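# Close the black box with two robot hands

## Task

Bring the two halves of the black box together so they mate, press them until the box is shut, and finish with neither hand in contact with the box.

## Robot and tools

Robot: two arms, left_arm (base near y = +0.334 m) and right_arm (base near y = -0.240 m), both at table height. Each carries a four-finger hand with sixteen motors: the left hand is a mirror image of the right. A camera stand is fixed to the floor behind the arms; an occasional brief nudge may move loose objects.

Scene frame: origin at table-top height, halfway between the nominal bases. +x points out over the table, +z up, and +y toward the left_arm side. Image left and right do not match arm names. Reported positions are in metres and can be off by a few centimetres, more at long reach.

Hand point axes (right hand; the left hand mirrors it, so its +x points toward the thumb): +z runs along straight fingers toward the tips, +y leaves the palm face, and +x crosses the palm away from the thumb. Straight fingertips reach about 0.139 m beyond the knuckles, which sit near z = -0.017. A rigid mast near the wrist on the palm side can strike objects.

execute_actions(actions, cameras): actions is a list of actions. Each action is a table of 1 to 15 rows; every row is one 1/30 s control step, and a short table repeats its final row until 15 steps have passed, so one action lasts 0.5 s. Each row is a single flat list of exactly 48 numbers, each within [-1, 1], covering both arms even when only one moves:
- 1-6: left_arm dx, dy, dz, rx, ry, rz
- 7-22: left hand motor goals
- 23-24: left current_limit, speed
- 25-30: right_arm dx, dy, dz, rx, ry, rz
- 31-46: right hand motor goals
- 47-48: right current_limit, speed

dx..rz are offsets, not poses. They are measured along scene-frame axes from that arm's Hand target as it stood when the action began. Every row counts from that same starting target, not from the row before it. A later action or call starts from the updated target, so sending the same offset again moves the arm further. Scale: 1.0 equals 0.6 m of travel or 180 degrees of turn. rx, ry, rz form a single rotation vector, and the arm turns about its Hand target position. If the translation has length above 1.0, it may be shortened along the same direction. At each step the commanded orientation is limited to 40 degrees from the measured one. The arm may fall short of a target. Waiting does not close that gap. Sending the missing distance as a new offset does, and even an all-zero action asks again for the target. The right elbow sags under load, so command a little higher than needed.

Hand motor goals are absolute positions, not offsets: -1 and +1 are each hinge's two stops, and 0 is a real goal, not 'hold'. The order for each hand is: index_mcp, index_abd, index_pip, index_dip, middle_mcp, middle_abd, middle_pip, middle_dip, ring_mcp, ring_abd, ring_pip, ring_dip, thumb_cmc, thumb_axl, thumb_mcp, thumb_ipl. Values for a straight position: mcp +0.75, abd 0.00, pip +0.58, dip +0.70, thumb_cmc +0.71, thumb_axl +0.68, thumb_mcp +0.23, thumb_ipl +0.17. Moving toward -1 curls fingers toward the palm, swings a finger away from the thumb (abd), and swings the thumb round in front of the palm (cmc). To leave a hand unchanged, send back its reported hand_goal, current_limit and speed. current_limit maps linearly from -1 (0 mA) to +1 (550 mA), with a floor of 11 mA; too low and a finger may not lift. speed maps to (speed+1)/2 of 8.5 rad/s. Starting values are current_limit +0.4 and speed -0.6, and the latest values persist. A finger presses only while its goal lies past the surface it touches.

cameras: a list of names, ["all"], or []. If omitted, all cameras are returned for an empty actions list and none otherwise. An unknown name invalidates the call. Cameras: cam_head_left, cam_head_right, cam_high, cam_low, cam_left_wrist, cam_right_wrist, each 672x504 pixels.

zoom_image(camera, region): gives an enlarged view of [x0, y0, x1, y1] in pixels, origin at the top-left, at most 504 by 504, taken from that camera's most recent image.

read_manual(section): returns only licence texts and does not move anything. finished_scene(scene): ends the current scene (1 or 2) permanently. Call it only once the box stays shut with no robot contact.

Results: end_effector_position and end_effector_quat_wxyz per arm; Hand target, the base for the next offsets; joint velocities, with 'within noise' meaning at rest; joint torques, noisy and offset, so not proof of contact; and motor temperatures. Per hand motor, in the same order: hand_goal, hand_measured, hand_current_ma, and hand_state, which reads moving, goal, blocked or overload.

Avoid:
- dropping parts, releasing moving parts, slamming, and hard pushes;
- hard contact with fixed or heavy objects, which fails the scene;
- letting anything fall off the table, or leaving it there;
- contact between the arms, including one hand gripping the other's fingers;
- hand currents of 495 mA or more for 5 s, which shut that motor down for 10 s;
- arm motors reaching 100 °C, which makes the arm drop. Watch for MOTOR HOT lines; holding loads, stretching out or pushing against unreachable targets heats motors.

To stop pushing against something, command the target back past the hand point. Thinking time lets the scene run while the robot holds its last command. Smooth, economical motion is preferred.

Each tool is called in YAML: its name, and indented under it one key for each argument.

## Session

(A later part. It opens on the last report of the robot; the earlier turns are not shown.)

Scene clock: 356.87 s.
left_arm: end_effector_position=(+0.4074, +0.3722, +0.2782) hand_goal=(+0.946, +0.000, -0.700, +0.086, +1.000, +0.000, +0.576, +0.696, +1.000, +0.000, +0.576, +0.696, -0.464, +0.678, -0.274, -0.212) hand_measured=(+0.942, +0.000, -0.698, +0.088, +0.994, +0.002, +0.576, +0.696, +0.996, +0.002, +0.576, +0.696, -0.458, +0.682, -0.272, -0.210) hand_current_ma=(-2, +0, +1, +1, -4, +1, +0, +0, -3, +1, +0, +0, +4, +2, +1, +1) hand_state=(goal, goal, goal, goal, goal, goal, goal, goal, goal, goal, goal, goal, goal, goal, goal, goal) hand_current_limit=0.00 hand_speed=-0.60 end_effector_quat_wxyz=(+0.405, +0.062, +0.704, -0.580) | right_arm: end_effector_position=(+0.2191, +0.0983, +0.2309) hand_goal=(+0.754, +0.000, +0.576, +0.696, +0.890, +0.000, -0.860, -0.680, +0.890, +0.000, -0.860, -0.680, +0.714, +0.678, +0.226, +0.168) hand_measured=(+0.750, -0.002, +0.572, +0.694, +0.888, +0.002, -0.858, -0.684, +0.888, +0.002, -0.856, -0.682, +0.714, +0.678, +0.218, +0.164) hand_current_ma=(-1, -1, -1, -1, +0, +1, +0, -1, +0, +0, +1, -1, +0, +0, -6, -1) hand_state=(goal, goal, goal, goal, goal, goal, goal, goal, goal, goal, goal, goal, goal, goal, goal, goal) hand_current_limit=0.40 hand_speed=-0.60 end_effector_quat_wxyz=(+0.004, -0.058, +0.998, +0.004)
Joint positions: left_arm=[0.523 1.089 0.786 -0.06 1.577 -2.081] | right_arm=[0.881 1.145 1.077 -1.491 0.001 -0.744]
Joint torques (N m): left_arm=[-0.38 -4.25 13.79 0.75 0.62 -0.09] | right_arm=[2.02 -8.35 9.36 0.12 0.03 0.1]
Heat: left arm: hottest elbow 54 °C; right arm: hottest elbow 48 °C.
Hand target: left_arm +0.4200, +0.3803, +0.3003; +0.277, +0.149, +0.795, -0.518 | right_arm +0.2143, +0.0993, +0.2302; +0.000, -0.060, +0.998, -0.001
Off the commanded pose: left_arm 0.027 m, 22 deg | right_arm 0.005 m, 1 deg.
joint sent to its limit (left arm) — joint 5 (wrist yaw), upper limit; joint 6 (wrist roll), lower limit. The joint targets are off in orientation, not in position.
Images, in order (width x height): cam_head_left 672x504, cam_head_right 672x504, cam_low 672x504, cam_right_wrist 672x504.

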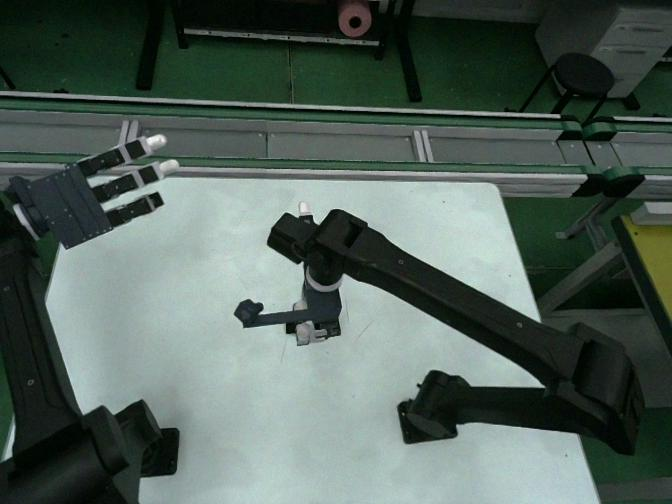

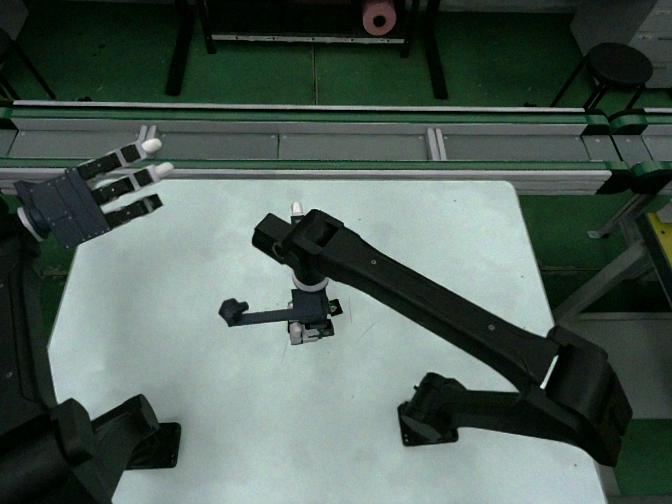

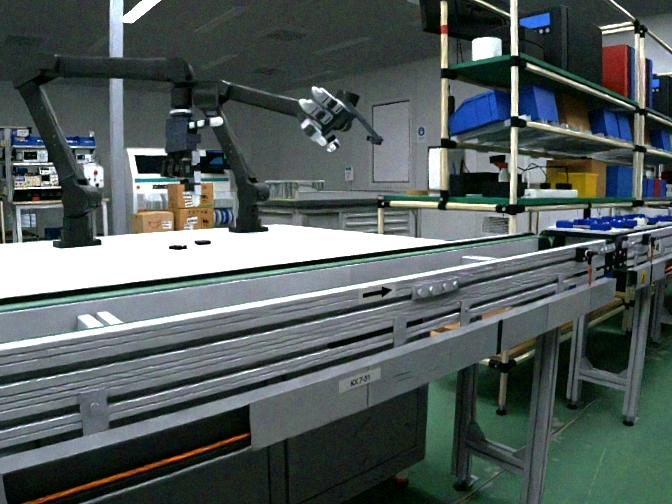

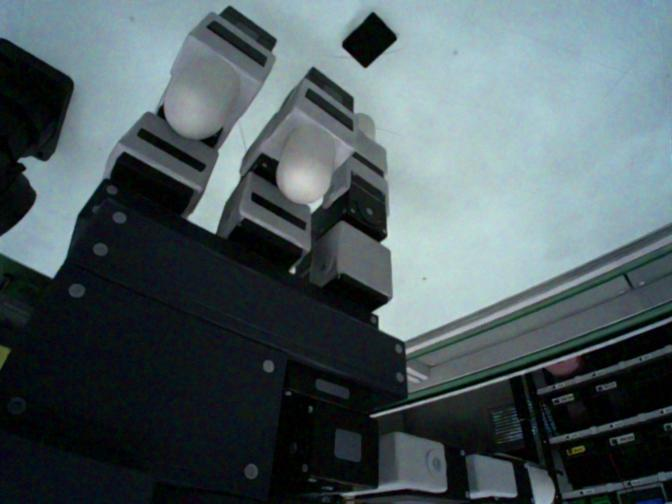

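execute_actions:
  actions:
    - [[0,0,0,0,0,0,0.945,0,-0.70,0.085,1,0,0.576,0.696,1,0,0.576,0.696,-0.465,0.678,-0.275,-0.212,0,-0.6,0.055,-0.024,-0.006,0,0,-0.178,0.754,0.15,0.576,0.696,0.754,-0.15,0.576,0.696,0.89,0,-0.86,-0.68,0.714,0.678,0.226,0.168,0.4,-0.6]]
    - [[0,0,0,0,0,0,0.945,0,-0.70,0.085,1,0,0.576,0.696,1,0,0.576,0.696,-0.465,0.678,-0.275,-0.212,0,-0.6,0.055,-0.024,-0.006,0,0,-0.178,0.754,0.15,0.576,0.696,0.754,-0.15,0.576,0.696,0.89,0,-0.86,-0.68,0.714,0.678,0.226,0.168,0.4,-0.6]]
    - [[0,0,0,0,0,0,0.945,0,-0.70,0.085,1,0,0.576,0.696,1,0,0.576,0.696,-0.465,0.678,-0.275,-0.212,0,-0.6,0.055,-0.024,-0.006,0,0,-0.178,0.754,0.15,0.576,0.696,0.754,-0.15,0.576,0.696,0.89,0,-0.86,-0.68,0.714,0.678,0.226,0.168,0.4,-0.6]]
  cameras: ["cam_right_wrist","cam_head_left","cam_head_right","cam_low"]

zoom_image:
  camera: "cam_head_left"
  region: [260, 290, 360, 360]

zoom_image:
  camera: "cam_head_right"
  region: [260, 290, 360, 360]

Scene clock: 369.17 s.
left_arm: end_effector_position=(+0.4074, +0.3722, +0.2782) hand_goal=(+0.946, +0.000, -0.700, +0.086, +1.000, +0.000, +0.576, +0.696, +1.000, +0.000, +0.576, +0.696, -0.464, +0.678, -0.274, -0.212) hand_measured=(+0.942, +0.000, -0.698, +0.088, +0.994, +0.002, +0.576, +0.696, +0.996, +0.002, +0.576, +0.696, -0.458, +0.682, -0.272, -0.210) hand_current_ma=(-2, +0, +1, +1, -4, +1, +0, +0, -3, +1, +0, +0, +4, +2, +1, +1) hand_state=(goal, goal, goal, goal, goal, goal, goal, goal, goal, goal, goal, goal, goal, goal, goal, goal) hand_current_limit=0.00 hand_speed=-0.60 end_effector_quat_wxyz=(+0.405, +0.062, +0.704, -0.580) | right_arm: end_effector_position=(+0.3013, +0.0442, +0.2060) hand_goal=(+0.754, +0.150, +0.576, +0.696, +0.754, -0.150, +0.576, +0.696, +0.890, +0.000, -0.860, -0.680, +0.714, +0.678, +0.226, +0.168) hand_measured=(+0.750, +0.146, +0.572, +0.694, +0.754, -0.146, +0.572, +0.692, +0.888, +0.002, -0.856, -0.682, +0.714, +0.678, +0.218, +0.164) hand_current_ma=(-1, -1, -1, -1, +0, +1, -1, -1, +0, +0, +1, -1, +0, +0, -6, -1) hand_state=(goal, goal, goal, goal, goal, goal, goal, goal, goal, goal, goal, goal, goal, goal, goal, goal) hand_current_limit=0.40 hand_speed=-0.60 end_effector_quat_wxyz=(-0.001, +0.696, +0.718, -0.016)
Joint positions: left_arm=[0.523 1.089 0.786 -0.06 1.577 -2.081] | right_arm=[0.942 1.312 1.157 -1.447 -0.009 0.972]
Joint torques (N m): left_arm=[-0.26 -4.25 13.57 0.77 0.55 -0.11] | right_arm=[0.67 -9.82 12.6 0.49 0.28 0.09]
Motor temperatures (°C): left_arm=[29 34 56 28 30 30] | right_arm=[30 34 48 31 34 28]
Heat: left arm: hottest elbow 56 °C; right arm: hottest elbow 48 °C.
Hand target: left_arm +0.4200, +0.3803, +0.3003; +0.277, +0.149, +0.795, -0.518 | right_arm +0.3133, +0.0562, +0.2196; +0.000, +0.703, +0.712, +0.000
Off the commanded pose: left_arm 0.027 m, 22 deg | right_arm 0.022 m, 2 deg.
joint sent to its limit (left arm) — joint 5 (wrist yaw), upper limit; joint 6 (wrist roll), lower limit. The joint targets are off in orientation, not in position.
Images, in order (width x height): cam_head_left 672x504, cam_head_right 672x504, cam_low 672x504, cam_right_wrist 672x504.

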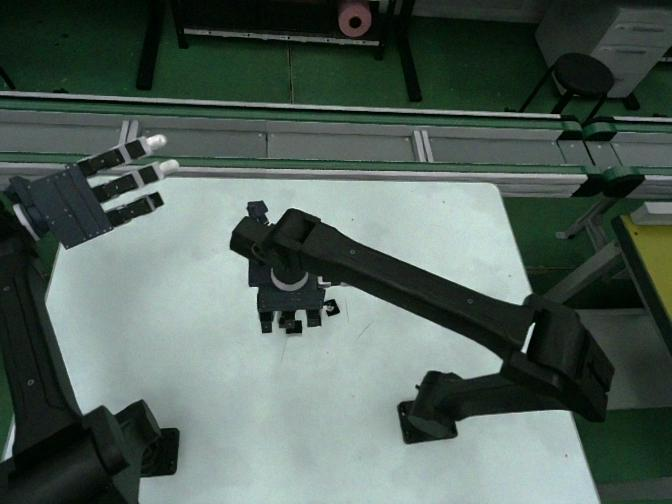

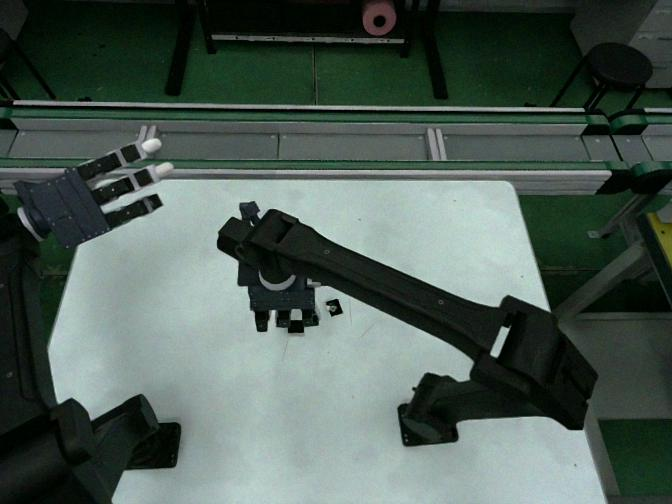

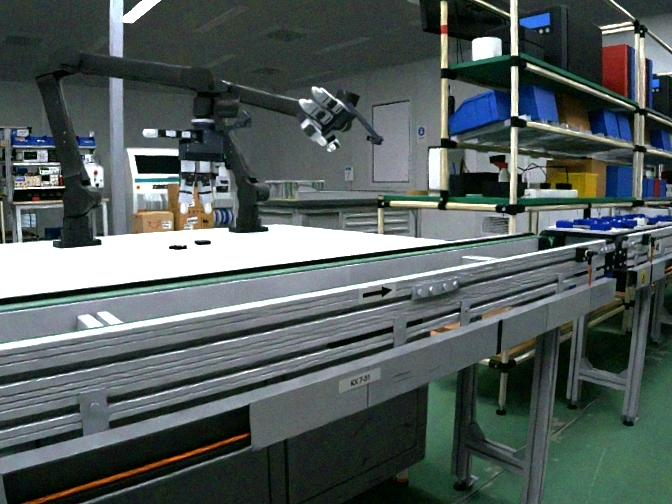

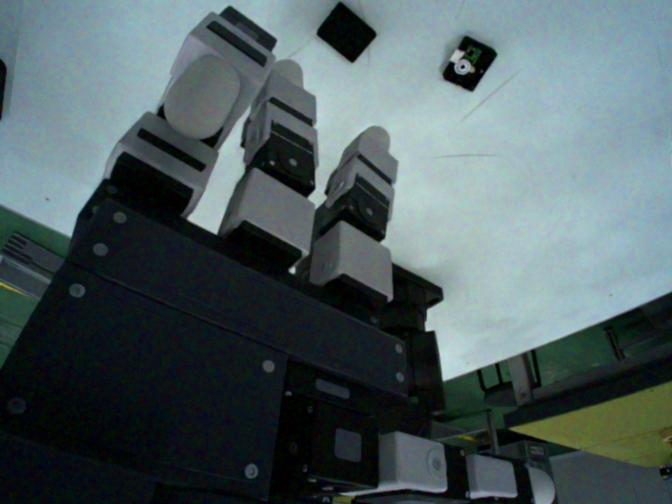

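Scaled by 5.040 from the camera's 672x504 image, which has a finer 960x720 frame.

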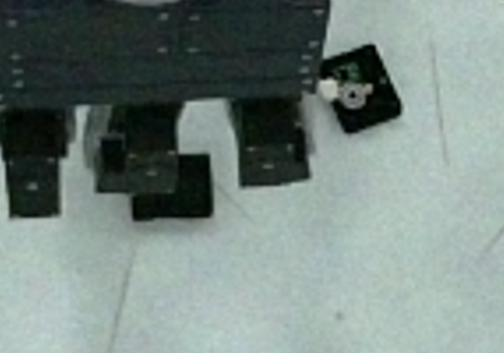

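Scaled by 5.040 from the camera's 672x504 image, which has a finer 960x720 frame.

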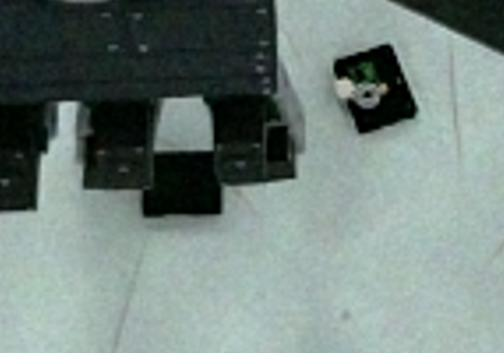

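zoom_image:
  camera: "cam_right_wrist"
  region: [300, 0, 400, 75]

zoom_image:
  camera: "cam_right_wrist"
  region: [420, 25, 520, 100]

Scaled by 5.040 from the camera's 672x504 image, which has a finer 960x720 frame.

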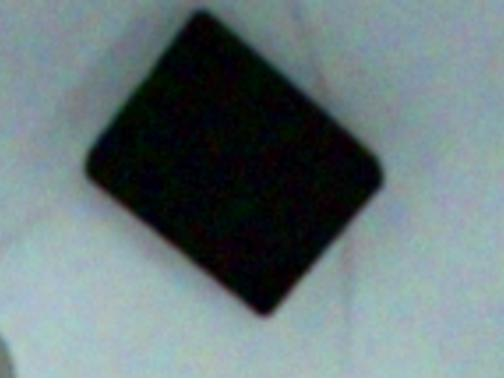

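Scaled by 5.040 from the camera's 672x504 image, which has a finer 960x720 frame.

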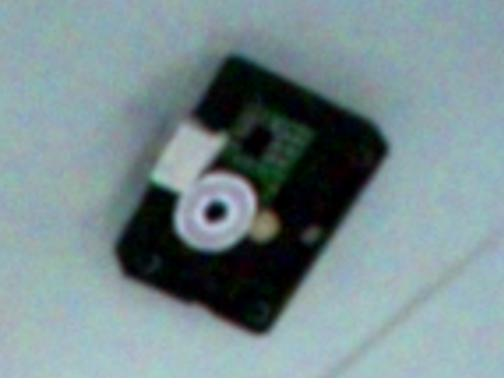

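execute_actions:
  actions:
    - [[0,0,0,0,0,0,0.945,0,-0.70,0.085,1,0,0.576,0.696,1,0,0.576,0.696,-0.465,0.678,-0.275,-0.212,0,-0.6,0.015,0,-0.09,0,0,0,0.754,0.15,0.576,0.696,0.754,-0.15,0.576,0.696,0.89,0,-0.86,-0.68,0.714,0.678,0.226,0.168,0.4,-0.6]]
  cameras: ["cam_right_wrist","cam_head_left"]

zoom_image:
  camera: "cam_right_wrist"
  region: [230, 30, 420, 180]

zoom_image:
  camera: "cam_head_left"
  region: [260, 290, 360, 360]

Scene clock: 378.60 s.
left_arm: end_effector_position=(+0.4074, +0.3722, +0.2782) hand_goal=(+0.946, +0.000, -0.700, +0.086, +1.000, +0.000, +0.576, +0.696, +1.000, +0.000, +0.576, +0.696, -0.464, +0.678, -0.274, -0.212) hand_measured=(+0.942, +0.000, -0.698, +0.088, +0.994, +0.002, +0.576, +0.696, +0.996, +0.002, +0.576, +0.696, -0.458, +0.682, -0.272, -0.210) hand_current_ma=(-2, +0, +1, +1, -4, +1, +0, +0, -3, +1, +0, +0, +4, +2, +1, +1) hand_state=(goal, goal, goal, goal, goal, goal, goal, goal, goal, goal, goal, goal, goal, goal, goal, goal) hand_current_limit=0.00 hand_speed=-0.60 end_effector_quat_wxyz=(+0.405, +0.062, +0.704, -0.580) | right_arm: end_effector_position=(+0.3139, +0.0541, +0.1657) hand_goal=(+0.754, +0.150, +0.576, +0.696, +0.754, -0.150, +0.576, +0.696, +0.890, +0.000, -0.860, -0.680, +0.714, +0.678, +0.226, +0.168) hand_measured=(+0.752, +0.146, +0.572, +0.694, +0.754, -0.146, +0.572, +0.692, +0.888, +0.002, -0.856, -0.682, +0.714, +0.678, +0.218, +0.164) hand_current_ma=(-1, -1, -1, -1, +0, +1, -1, -1, +0, +0, +1, -1, +0, +0, -6, -1) hand_state=(goal, goal, goal, goal, goal, goal, goal, goal, goal, goal, goal, goal, goal, goal, goal, goal) hand_current_limit=0.40 hand_speed=-0.60 end_effector_quat_wxyz=(-0.001, +0.700, +0.714, -0.007)
Joint positions: left_arm=[0.523 1.089 0.786 -0.06 1.577 -2.081] | right_arm=[0.931 1.366 1.098 -1.316 -0.005 0.973]
Joint torques (N m): left_arm=[0.03 -3.49 13.56 0.62 0.62 -0.11] | right_arm=[0.09 -11.28 9.16 0.99 0.29 -0.05]
Motor temperatures (°C): left_arm=[29 34 58 28 30 30] | right_arm=[30 34 47 31 34 28]
Heat: left arm: hottest elbow 58 °C; right arm: hottest elbow 47 °C.
Hand target: left_arm +0.4200, +0.3803, +0.3003; +0.277, +0.149, +0.795, -0.518 | right_arm +0.3223, +0.0562, +0.1654; -0.001, +0.702, +0.712, +0.000
Off the commanded pose: left_arm 0.027 m, 22 deg | right_arm 0.009 m, 1 deg.
joint sent to its limit (left arm) — joint 5 (wrist yaw), upper limit; joint 6 (wrist roll), lower limit. The joint targets are off in orientation, not in position.
Images, in order (width x height): cam_head_left 672x504, cam_right_wrist 672x504.

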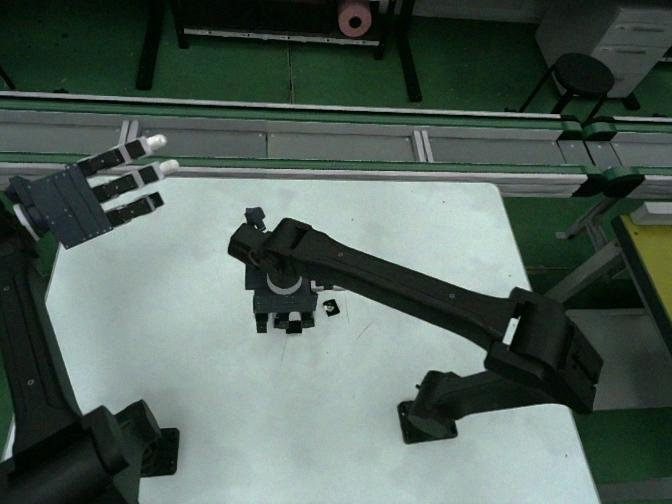

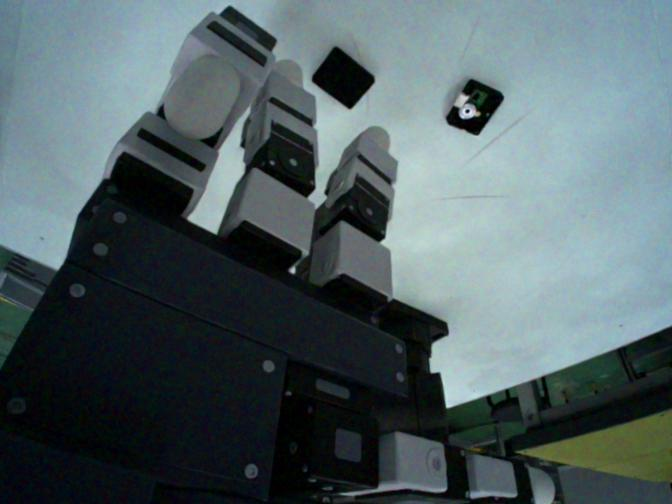

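Scaled by 2.653 from the camera's 672x504 image, which has a finer 960x720 frame.

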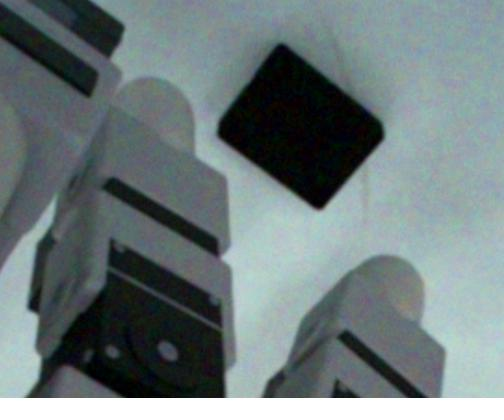

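Scaled by 5.040 from the camera's 672x504 image, which has a finer 960x720 frame.

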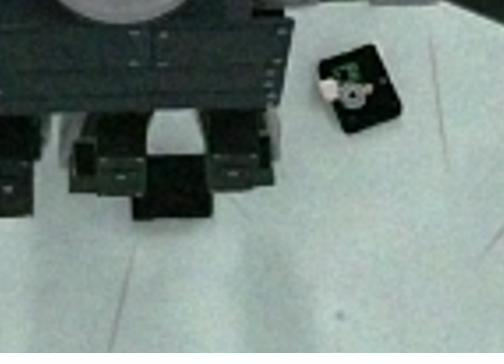

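execute_actions:
  actions:
    - [[0,0,0,0,0,0,0.945,0,-0.70,0.085,1,0,0.576,0.696,1,0,0.576,0.696,-0.465,0.678,-0.275,-0.212,0,-0.6,0.003,-0.006,-0.062,0,0,0,0.754,0.15,0.576,0.696,0.754,-0.15,0.576,0.696,0.89,0,-0.86,-0.68,0.714,0.678,0.226,0.168,0.4,-0.6]]
  cameras: ["cam_right_wrist","cam_head_left","cam_low"]

zoom_image:
  camera: "cam_right_wrist"
  region: [230, 30, 420, 180]

zoom_image:
  camera: "cam_low"
  region: [160, 200, 240, 260]

Scene clock: 383.80 s.
left_arm: end_effector_position=(+0.4074, +0.3722, +0.2782) hand_goal=(+0.946, +0.000, -0.700, +0.086, +1.000, +0.000, +0.576, +0.696, +1.000, +0.000, +0.576, +0.696, -0.464, +0.678, -0.274, -0.212) hand_measured=(+0.942, +0.000, -0.698, +0.088, +0.994, +0.002, +0.576, +0.696, +0.996, +0.002, +0.576, +0.696, -0.458, +0.682, -0.272, -0.210) hand_current_ma=(-2, +0, +1, +1, -4, +1, +0, +0, -3, +1, +0, +0, +4, +2, +1, +1) hand_state=(goal, goal, goal, goal, goal, goal, goal, goal, goal, goal, goal, goal, goal, goal, goal, goal) hand_current_limit=0.00 hand_speed=-0.60 end_effector_quat_wxyz=(+0.405, +0.062, +0.704, -0.580) | right_arm: end_effector_position=(+0.3160, +0.0513, +0.1307) hand_goal=(+0.754, +0.150, +0.576, +0.696, +0.754, -0.150, +0.576, +0.696, +0.890, +0.000, -0.860, -0.680, +0.714, +0.678, +0.226, +0.168) hand_measured=(+0.752, +0.146, +0.572, +0.694, +0.754, -0.146, +0.572, +0.692, +0.888, +0.002, -0.856, -0.682, +0.714, +0.678, +0.218, +0.164) hand_current_ma=(-1, -1, -1, -1, +0, +1, -1, -1, +0, +0, +1, -1, +0, +0, -6, -1) hand_state=(goal, goal, goal, goal, goal, goal, goal, goal, goal, goal, goal, goal, goal, goal, goal, goal) hand_current_limit=0.40 hand_speed=-0.60 end_effector_quat_wxyz=(-0.002, +0.701, +0.714, -0.004)
Joint positions: left_arm=[0.523 1.089 0.786 -0.06 1.577 -2.081] | right_arm=[0.922 1.39 1.025 -1.213 -0.005 0.966]
Joint torques (N m): left_arm=[-0.67 -3.96 13.67 0.64 0.67 -0.08] | right_arm=[0.09 -10.99 8.73 1.06 0.29 -0.04]
Motor temperatures (°C): left_arm=[29 34 59 28 30 30] | right_arm=[30 34 47 31 34 28]
Heat: left arm: hottest elbow 59 °C; right arm: hottest elbow 47 °C.
Hand target: left_arm +0.4200, +0.3803, +0.3003; +0.277, +0.149, +0.795, -0.518 | right_arm +0.3241, +0.0527, +0.1283; -0.001, +0.702, +0.712, +0.000
Off the commanded pose: left_arm 0.027 m, 22 deg | right_arm 0.008 m, 1 deg.
joint sent to its limit (left arm) — joint 5 (wrist yaw), upper limit; joint 6 (wrist roll), lower limit. The joint targets are off in orientation, not in position.
Images, in order (width x height): cam_head_left 672x504, cam_low 672x504, cam_right_wrist 672x504.

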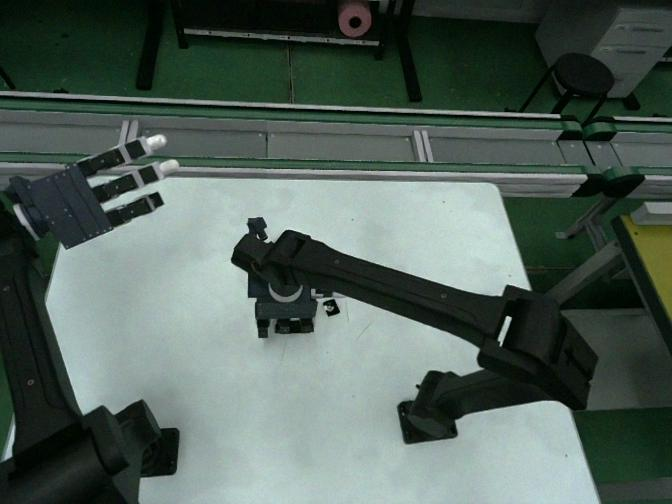

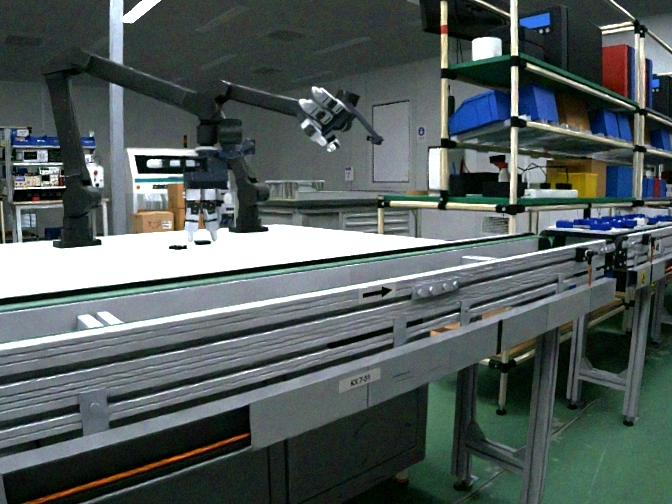

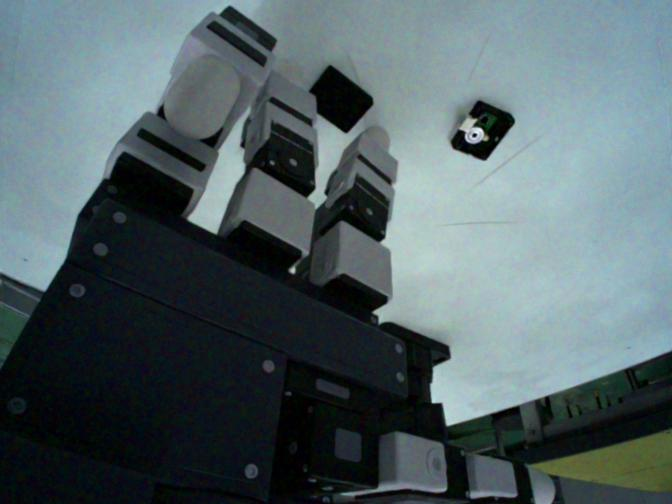

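Scaled by 2.653 from the camera's 672x504 image, which has a finer 960x720 frame.

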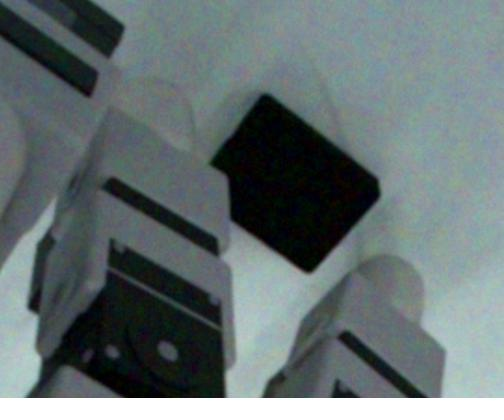

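Scaled by 6.300 from the camera's 672x504 image, which has a finer 960x720 frame.

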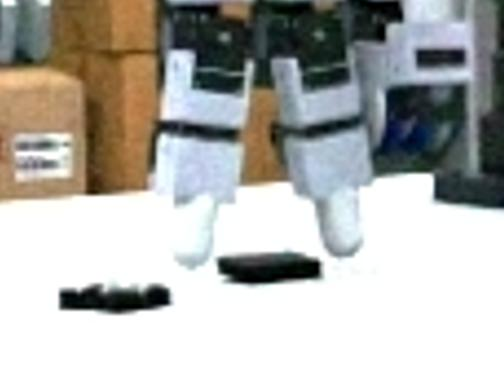

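zoom_image:
  camera: "cam_head_left"
  region: [240, 290, 340, 360]

execute_actions:
  actions:
    - [[0,0,0,0,0,0,0.945,0,-0.70,0.085,1,0,0.576,0.696,1,0,0.576,0.696,-0.465,0.678,-0.275,-0.212,0,-0.6,0.008,0,-0.010,0,0,0,0.754,0.15,0.576,0.696,0.754,-0.15,0.576,0.696,0.89,0,-0.86,-0.68,0.714,0.678,0.226,0.168,0.4,-0.6]]
  cameras: ["cam_right_wrist","cam_low"]

zoom_image:
  camera: "cam_right_wrist"
  region: [230, 30, 420, 180]

zoom_image:
  camera: "cam_low"
  region: [160, 200, 240, 260]

Scaled by 5.040 from the camera's 672x504 image, which has a finer 960x720 frame.

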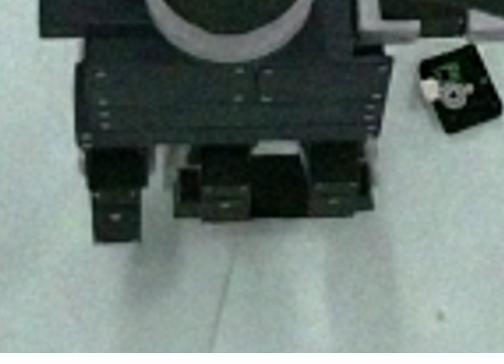

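Scene clock: 387.27 s.
left_arm: end_effector_position=(+0.4074, +0.3722, +0.2782) hand_goal=(+0.946, +0.000, -0.700, +0.086, +1.000, +0.000, +0.576, +0.696, +1.000, +0.000, +0.576, +0.696, -0.464, +0.678, -0.274, -0.212) hand_measured=(+0.942, +0.000, -0.698, +0.088, +0.994, +0.002, +0.576, +0.696, +0.996, +0.002, +0.576, +0.696, -0.458, +0.682, -0.272, -0.210) hand_current_ma=(-2, +0, +1, +1, -4, +1, +0, +0, -3, +1, +0, +0, +4, +2, +1, +1) hand_state=(goal, goal, goal, goal, goal, goal, goal, goal, goal, goal, goal, goal, goal, goal, goal, goal) hand_current_limit=0.00 hand_speed=-0.60 end_effector_quat_wxyz=(+0.405, +0.062, +0.704, -0.580) | right_arm: end_effector_position=(+0.3219, +0.0523, +0.1282) hand_goal=(+0.754, +0.150, +0.576, +0.696, +0.754, -0.150, +0.576, +0.696, +0.890, +0.000, -0.860, -0.680, +0.714, +0.678, +0.226, +0.168) hand_measured=(+0.752, +0.146, +0.572, +0.694, +0.754, -0.146, +0.572, +0.692, +0.888, +0.002, -0.856, -0.682, +0.714, +0.678, +0.218, +0.164) hand_current_ma=(-1, -1, -1, -1, +0, +1, -1, -1, +0, +0, +1, -1, +0, +0, -6, -1) hand_state=(goal, goal, goal, goal, goal, goal, goal, goal, goal, goal, goal, goal, goal, goal, goal, goal) hand_current_limit=0.40 hand_speed=-0.60 end_effector_quat_wxyz=(-0.002, +0.701, +0.713, +0.000)
Joint positions: left_arm=[0.523 1.089 0.786 -0.06 1.577 -2.081] | right_arm=[0.911 1.398 1.025 -1.196 -0.004 0.955]
Joint torques (N m): left_arm=[-0.32 -4.78 13.74 0.84 0.62 -0.06] | right_arm=[0.26 -10.58 8.44 1.02 0.26 -0.07]
Motor temperatures (°C): left_arm=[29 34 59 28 30 30] | right_arm=[30 34 47 31 34 28]
Heat: left arm: hottest elbow 59 °C; right arm: hottest elbow 47 °C.
Hand target: left_arm +0.4200, +0.3803, +0.3003; +0.277, +0.149, +0.795, -0.518 | right_arm +0.3290, +0.0527, +0.1224; -0.001, +0.702, +0.712, +0.000
Off the commanded pose: left_arm 0.027 m, 22 deg | right_arm 0.009 m, 0 deg.
joint sent to its limit (left arm) — joint 5 (wrist yaw), upper limit; joint 6 (wrist roll), lower limit. The joint targets are off in orientation, not in position.
Images, in order (width x height): cam_low 672x504, cam_right_wrist 672x504.

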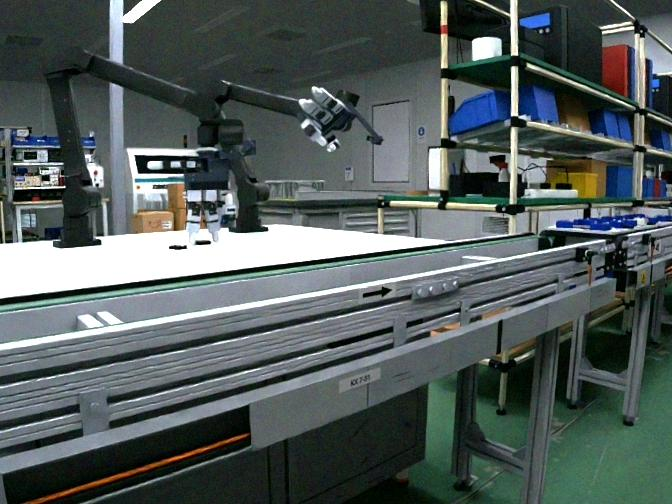

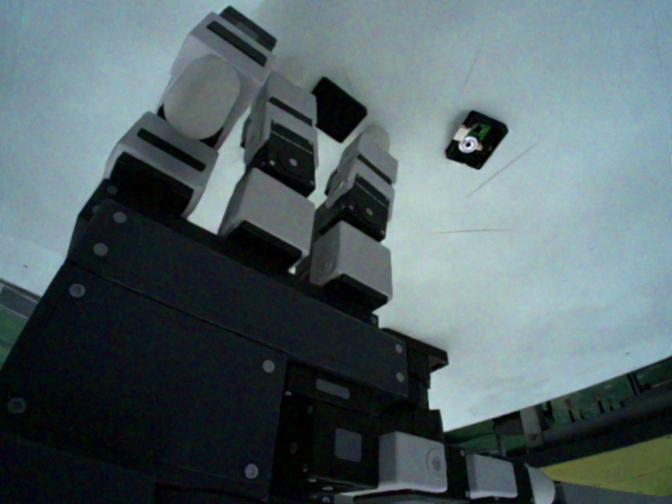

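Scaled by 2.653 from the camera's 672x504 image, which has a finer 960x720 frame.

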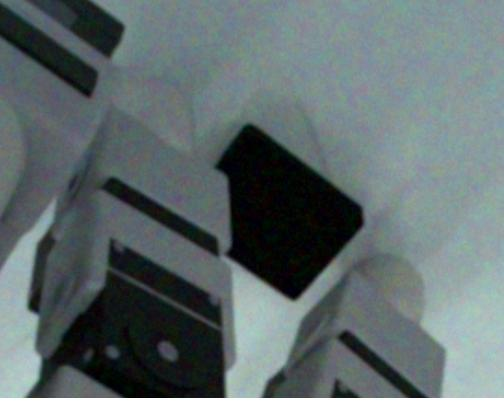

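Scaled by 6.300 from the camera's 672x504 image, which has a finer 960x720 frame.

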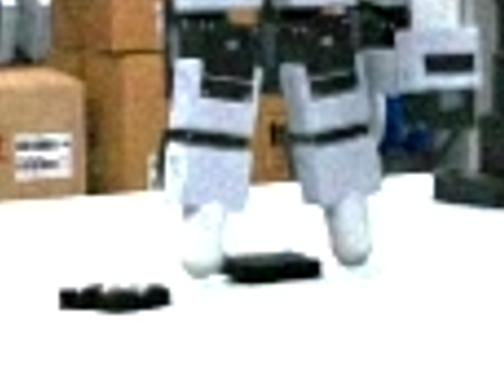

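execute_actions:
  actions:
    - [[0,0,0,0,0,0,0.945,0,-0.70,0.085,1,0,0.576,0.696,1,0,0.576,0.696,-0.465,0.678,-0.275,-0.212,0,-0.6,-0.014,0,-0.003,0,0,0,0.754,0.15,0.576,0.696,0.754,-0.15,0.576,0.696,0.89,0,-0.86,-0.68,0.714,0.678,0.226,0.168,0.4,-0.6]]
  cameras: ["cam_right_wrist","cam_low"]

zoom_image:
  camera: "cam_right_wrist"
  region: [230, 30, 420, 180]

zoom_image:
  camera: "cam_low"
  region: [160, 200, 240, 260]

Scene clock: 389.87 s.
left_arm: end_effector_position=(+0.4074, +0.3722, +0.2782) hand_goal=(+0.946, +0.000, -0.700, +0.086, +1.000, +0.000, +0.576, +0.696, +1.000, +0.000, +0.576, +0.696, -0.464, +0.678, -0.274, -0.212) hand_measured=(+0.942, +0.000, -0.698, +0.088, +0.994, +0.002, +0.576, +0.696, +0.996, +0.002, +0.576, +0.696, -0.458, +0.682, -0.272, -0.210) hand_current_ma=(-2, +0, +1, +1, -4, +1, +0, +0, -3, +1, +0, +0, +4, +2, +1, +1) hand_state=(goal, goal, goal, goal, goal, goal, goal, goal, goal, goal, goal, goal, goal, goal, goal, goal) hand_current_limit=0.00 hand_speed=-0.60 end_effector_quat_wxyz=(+0.405, +0.062, +0.704, -0.580) | right_arm: end_effector_position=(+0.3203, +0.0499, +0.1246) hand_goal=(+0.754, +0.150, +0.576, +0.696, +0.754, -0.150, +0.576, +0.696, +0.890, +0.000, -0.860, -0.680, +0.714, +0.678, +0.226, +0.168) hand_measured=(+0.752, +0.146, +0.572, +0.694, +0.752, -0.150, +0.574, +0.694, +0.888, +0.002, -0.856, -0.682, +0.714, +0.678, +0.218, +0.164) hand_current_ma=(-1, -1, -1, -1, +0, +0, -1, -1, +0, +0, +1, -1, +0, +0, -6, -1) hand_state=(goal, goal, goal, goal, goal, goal, goal, goal, goal, goal, goal, goal, goal, goal, goal, goal) hand_current_limit=0.40 hand_speed=-0.60 end_effector_quat_wxyz=(-0.002, +0.701, +0.713, -0.002)
Joint positions: left_arm=[0.523 1.089 0.786 -0.06 1.577 -2.081] | right_arm=[0.911 1.398 1.015 -1.192 -0.004 0.957]
Joint torques (N m): left_arm=[-0.56 -4.13 13.74 0.81 0.57 -0.1] | right_arm=[1.79 -11.63 7.94 0.98 0.27 0.06]
Motor temperatures (°C): left_arm=[29 34 59 28 30 30] | right_arm=[30 34 47 31 34 28]
Heat: left arm: hottest elbow 59 °C; right arm: hottest elbow 47 °C.
Hand target: left_arm +0.4200, +0.3803, +0.3003; +0.277, +0.149, +0.795, -0.518 | right_arm +0.3205, +0.0526, +0.1205; -0.001, +0.702, +0.712, +0.000
Off the commanded pose: left_arm 0.027 m, 22 deg | right_arm 0.005 m, 0 deg.
joint sent to its limit (left arm) — joint 5 (wrist yaw), upper limit; joint 6 (wrist roll), lower limit. The joint targets are off in orientation, not in position.
Images, in order (width x height): cam_low 672x504, cam_right_wrist 672x504.

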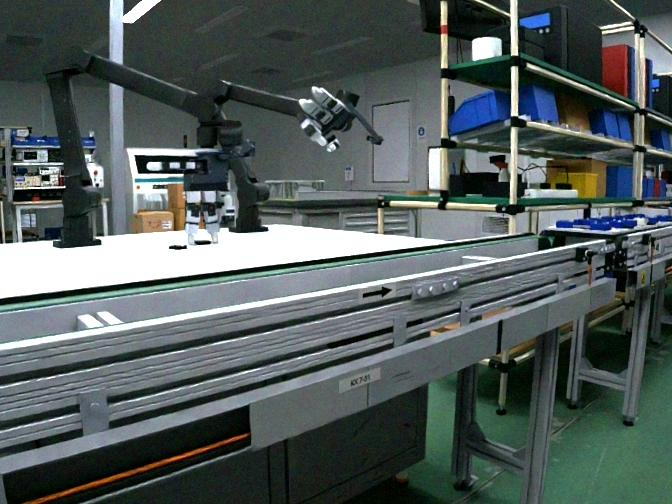

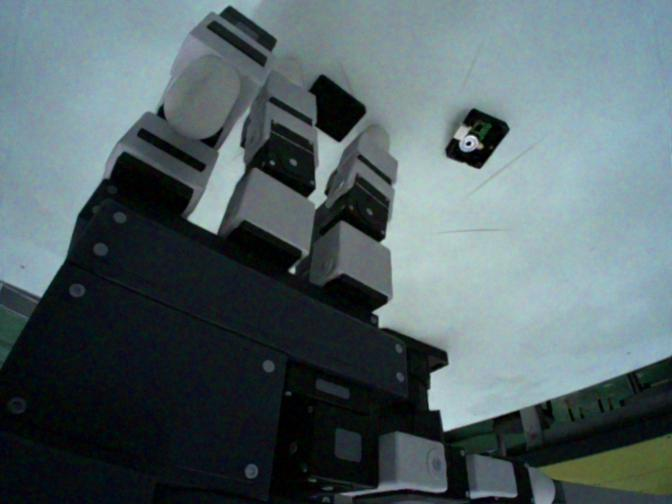

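Scaled by 2.653 from the camera's 672x504 image, which has a finer 960x720 frame.

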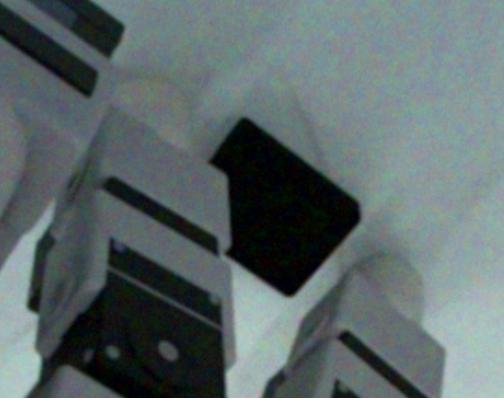

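Scaled by 6.300 from the camera's 672x504 image, which has a finer 960x720 frame.

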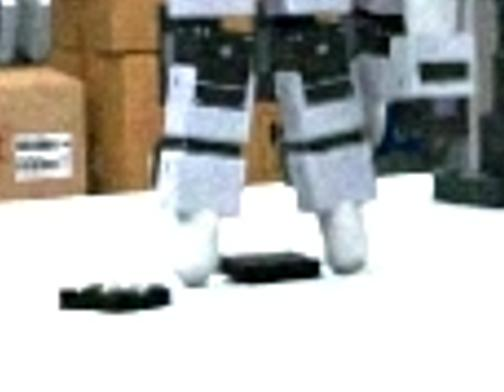

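execute_actions:
  actions:
    - [[0,0,0,0,0,0,0.945,0,-0.70,0.085,1,0,0.576,0.696,1,0,0.576,0.696,-0.465,0.678,-0.275,-0.212,0,-0.6,-0.006,0.003,0.001,0,0,0,0.754,0.15,0.576,0.696,0.754,-0.15,0.576,0.696,0.89,0,-0.86,-0.68,0.714,0.678,0.226,0.168,0.4,-0.6]]
  cameras: ["cam_right_wrist","cam_low"]

zoom_image:
  camera: "cam_right_wrist"
  region: [230, 30, 420, 180]

zoom_image:
  camera: "cam_low"
  region: [160, 200, 240, 260]

Scene clock: 391.57 s.
left_arm: end_effector_position=(+0.4074, +0.3722, +0.2782) hand_goal=(+0.946, +0.000, -0.700, +0.086, +1.000, +0.000, +0.576, +0.696, +1.000, +0.000, +0.576, +0.696, -0.464, +0.678, -0.274, -0.212) hand_measured=(+0.942, +0.000, -0.698, +0.088, +0.994, +0.002, +0.576, +0.696, +0.996, +0.002, +0.576, +0.696, -0.458, +0.682, -0.272, -0.210) hand_current_ma=(-2, +0, +1, +1, -4, +1, +0, +0, -3, +1, +0, +0, +4, +2, +1, +1) hand_state=(goal, goal, goal, goal, goal, goal, goal, goal, goal, goal, goal, goal, goal, goal, goal, goal) hand_current_limit=0.00 hand_speed=-0.60 end_effector_quat_wxyz=(+0.405, +0.062, +0.704, -0.580) | right_arm: end_effector_position=(+0.3199, +0.0492, +0.1246) hand_goal=(+0.754, +0.150, +0.576, +0.696, +0.754, -0.150, +0.576, +0.696, +0.890, +0.000, -0.860, -0.680, +0.714, +0.678, +0.226, +0.168) hand_measured=(+0.752, +0.146, +0.572, +0.694, +0.752, -0.150, +0.574, +0.694, +0.888, +0.002, -0.856, -0.682, +0.714, +0.678, +0.218, +0.164) hand_current_ma=(-1, -1, -1, -1, +0, +0, +0, -1, +0, +0, +1, -1, +0, +0, -6, -1) hand_state=(goal, goal, goal, goal, goal, goal, goal, goal, goal, goal, goal, goal, goal, goal, goal, goal) hand_current_limit=0.40 hand_speed=-0.60 end_effector_quat_wxyz=(-0.002, +0.705, +0.709, -0.002)
Joint positions: left_arm=[0.523 1.089 0.786 -0.06 1.577 -2.081] | right_arm=[0.912 1.398 1.015 -1.192 -0.004 0.967]
Joint torques (N m): left_arm=[-0.26 -4.54 13.76 0.66 0.59 -0.09] | right_arm=[2.08 -11.93 7.97 1.01 0.24 0.05]
Motor temperatures (°C): left_arm=[29 34 60 28 30 30] | right_arm=[30 34 47 31 34 28]
Heat: left arm: hottest elbow 60 °C; right arm: hottest elbow 47 °C.
Hand target: left_arm +0.4200, +0.3803, +0.3003; +0.277, +0.149, +0.795, -0.518 | right_arm +0.3169, +0.0544, +0.1211; -0.001, +0.702, +0.712, +0.000
Off the commanded pose: left_arm 0.027 m, 22 deg | right_arm 0.007 m, 0 deg.
joint sent to its limit (left arm) — joint 5 (wrist yaw), upper limit; joint 6 (wrist roll), lower limit. The joint targets are off in orientation, not in position.
Images, in order (width x height): cam_low 672x504, cam_right_wrist 672x504.

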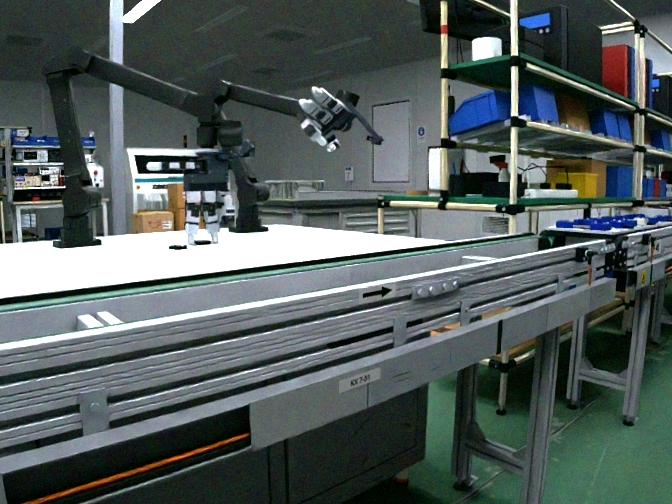

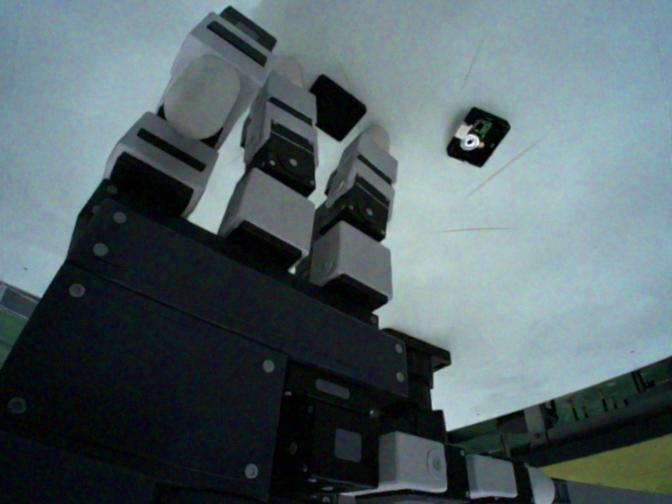

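Scaled by 2.653 from the camera's 672x504 image, which has a finer 960x720 frame.

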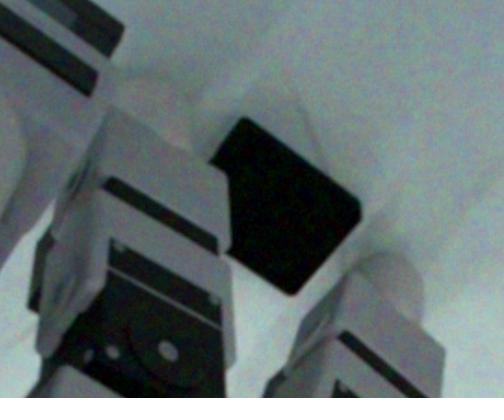

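Scaled by 6.300 from the camera's 672x504 image, which has a finer 960x720 frame.

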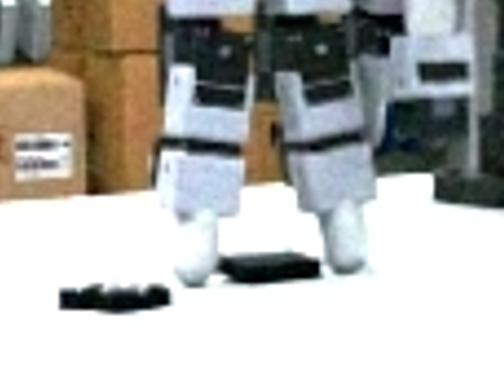

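execute_actions:
  actions:
    - [[0,0,0,0,0,0,0.945,0,-0.70,0.085,1,0,0.576,0.696,1,0,0.576,0.696,-0.465,0.678,-0.275,-0.212,0,-0.6,0,0,0.001,0,0,0,0.777,0.15,0.576,0.696,0.777,-0.15,0.576,0.696,0.89,0,-0.86,-0.68,0.714,0.678,0.226,0.168,0.4,-0.8]]
    - [[0,0,0,0,0,0,0.945,0,-0.70,0.085,1,0,0.576,0.696,1,0,0.576,0.696,-0.465,0.678,-0.275,-0.212,0,-0.6,0,0,0,0,0,0,0.777,-0.05,0.576,0.696,0.777,0.05,0.576,0.696,0.89,0,-0.86,-0.68,0.714,0.678,0.226,0.168,0.4,-0.9]]
  cameras: ["cam_right_wrist","cam_low"]

zoom_image:
  camera: "cam_right_wrist"
  region: [230, 30, 420, 180]

zoom_image:
  camera: "cam_low"
  region: [160, 200, 240, 260]

Scene clock: 394.50 s.
left_arm: end_effector_position=(+0.4074, +0.3722, +0.2782) hand_goal=(+0.946, +0.000, -0.700, +0.086, +1.000, +0.000, +0.576, +0.696, +1.000, +0.000, +0.576, +0.696, -0.464, +0.678, -0.274, -0.212) hand_measured=(+0.942, +0.000, -0.698, +0.088, +0.994, +0.002, +0.576, +0.696, +0.996, +0.002, +0.576, +0.696, -0.458, +0.682, -0.272, -0.210) hand_current_ma=(-2, +0, +1, +1, -4, +1, +0, +0, -3, +1, +0, +0, +4, +2, +1, +1) hand_state=(goal, goal, goal, goal, goal, goal, goal, goal, goal, goal, goal, goal, goal, goal, goal, goal) hand_current_limit=0.00 hand_speed=-0.60 end_effector_quat_wxyz=(+0.405, +0.062, +0.704, -0.580) | right_arm: end_effector_position=(+0.3199, +0.0499, +0.1247) hand_goal=(+0.778, -0.050, +0.576, +0.696, +0.778, +0.050, +0.576, +0.696, +0.890, +0.000, -0.860, -0.680, +0.714, +0.678, +0.226, +0.168) hand_measured=(+0.774, +0.052, +0.572, +0.694, +0.762, -0.074, +0.572, +0.694, +0.888, +0.002, -0.856, -0.682, +0.714, +0.678, +0.218, +0.164) hand_current_ma=(-2, +193, -1, -1, -14, -265, -1, -1, +0, +0, +1, -1, +0, +0, -6, -1) hand_state=(goal, blocked, goal, goal, goal, blocked, goal, goal, goal, goal, goal, goal, goal, goal, goal, goal) hand_current_limit=0.40 hand_speed=-0.90 end_effector_quat_wxyz=(-0.001, +0.704, +0.710, -0.001)
Joint positions: left_arm=[0.523 1.089 0.786 -0.06 1.577 -2.081] | right_arm=[0.913 1.398 1.015 -1.19 -0.003 0.967]
Joint torques (N m): left_arm=[-0.62 -4.78 13.64 0.64 0.63 -0.11] | right_arm=[1.85 -11.87 8.01 0.85 0.22 0.08]
Motor temperatures (°C): left_arm=[29 34 60 28 30 30] | right_arm=[30 34 46 31 34 28]
Heat: left arm: hottest elbow 60 °C; right arm: hottest elbow 46 °C.
Hand target: left_arm +0.4200, +0.3803, +0.3003; +0.277, +0.149, +0.795, -0.518 | right_arm +0.3169, +0.0544, +0.1218; +0.000, +0.702, +0.712, +0.000
Off the commanded pose: left_arm 0.027 m, 22 deg | right_arm 0.006 m, 0 deg.
joint sent to its limit (left arm) — joint 5 (wrist yaw), upper limit; joint 6 (wrist roll), lower limit. The joint targets are off in orientation, not in position.
Images, in order (width x height): cam_low 672x504, cam_right_wrist 672x504.

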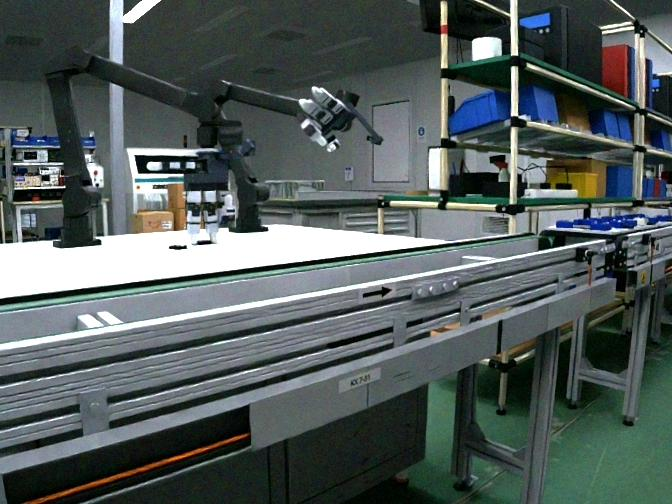

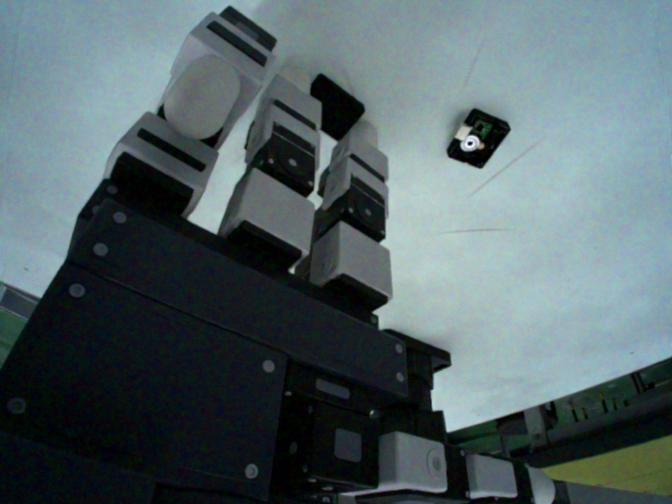

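Scaled by 2.653 from the camera's 672x504 image, which has a finer 960x720 frame.

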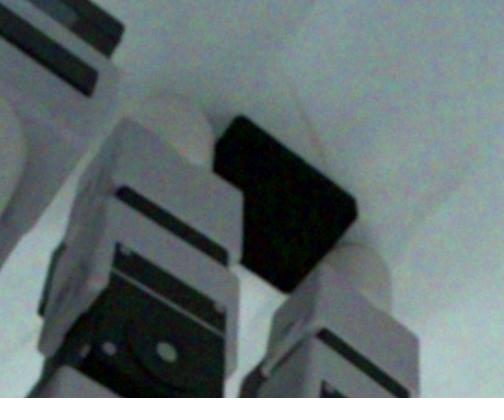

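Scaled by 6.300 from the camera's 672x504 image, which has a finer 960x720 frame.

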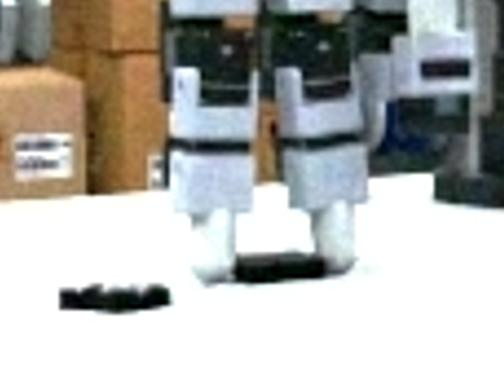

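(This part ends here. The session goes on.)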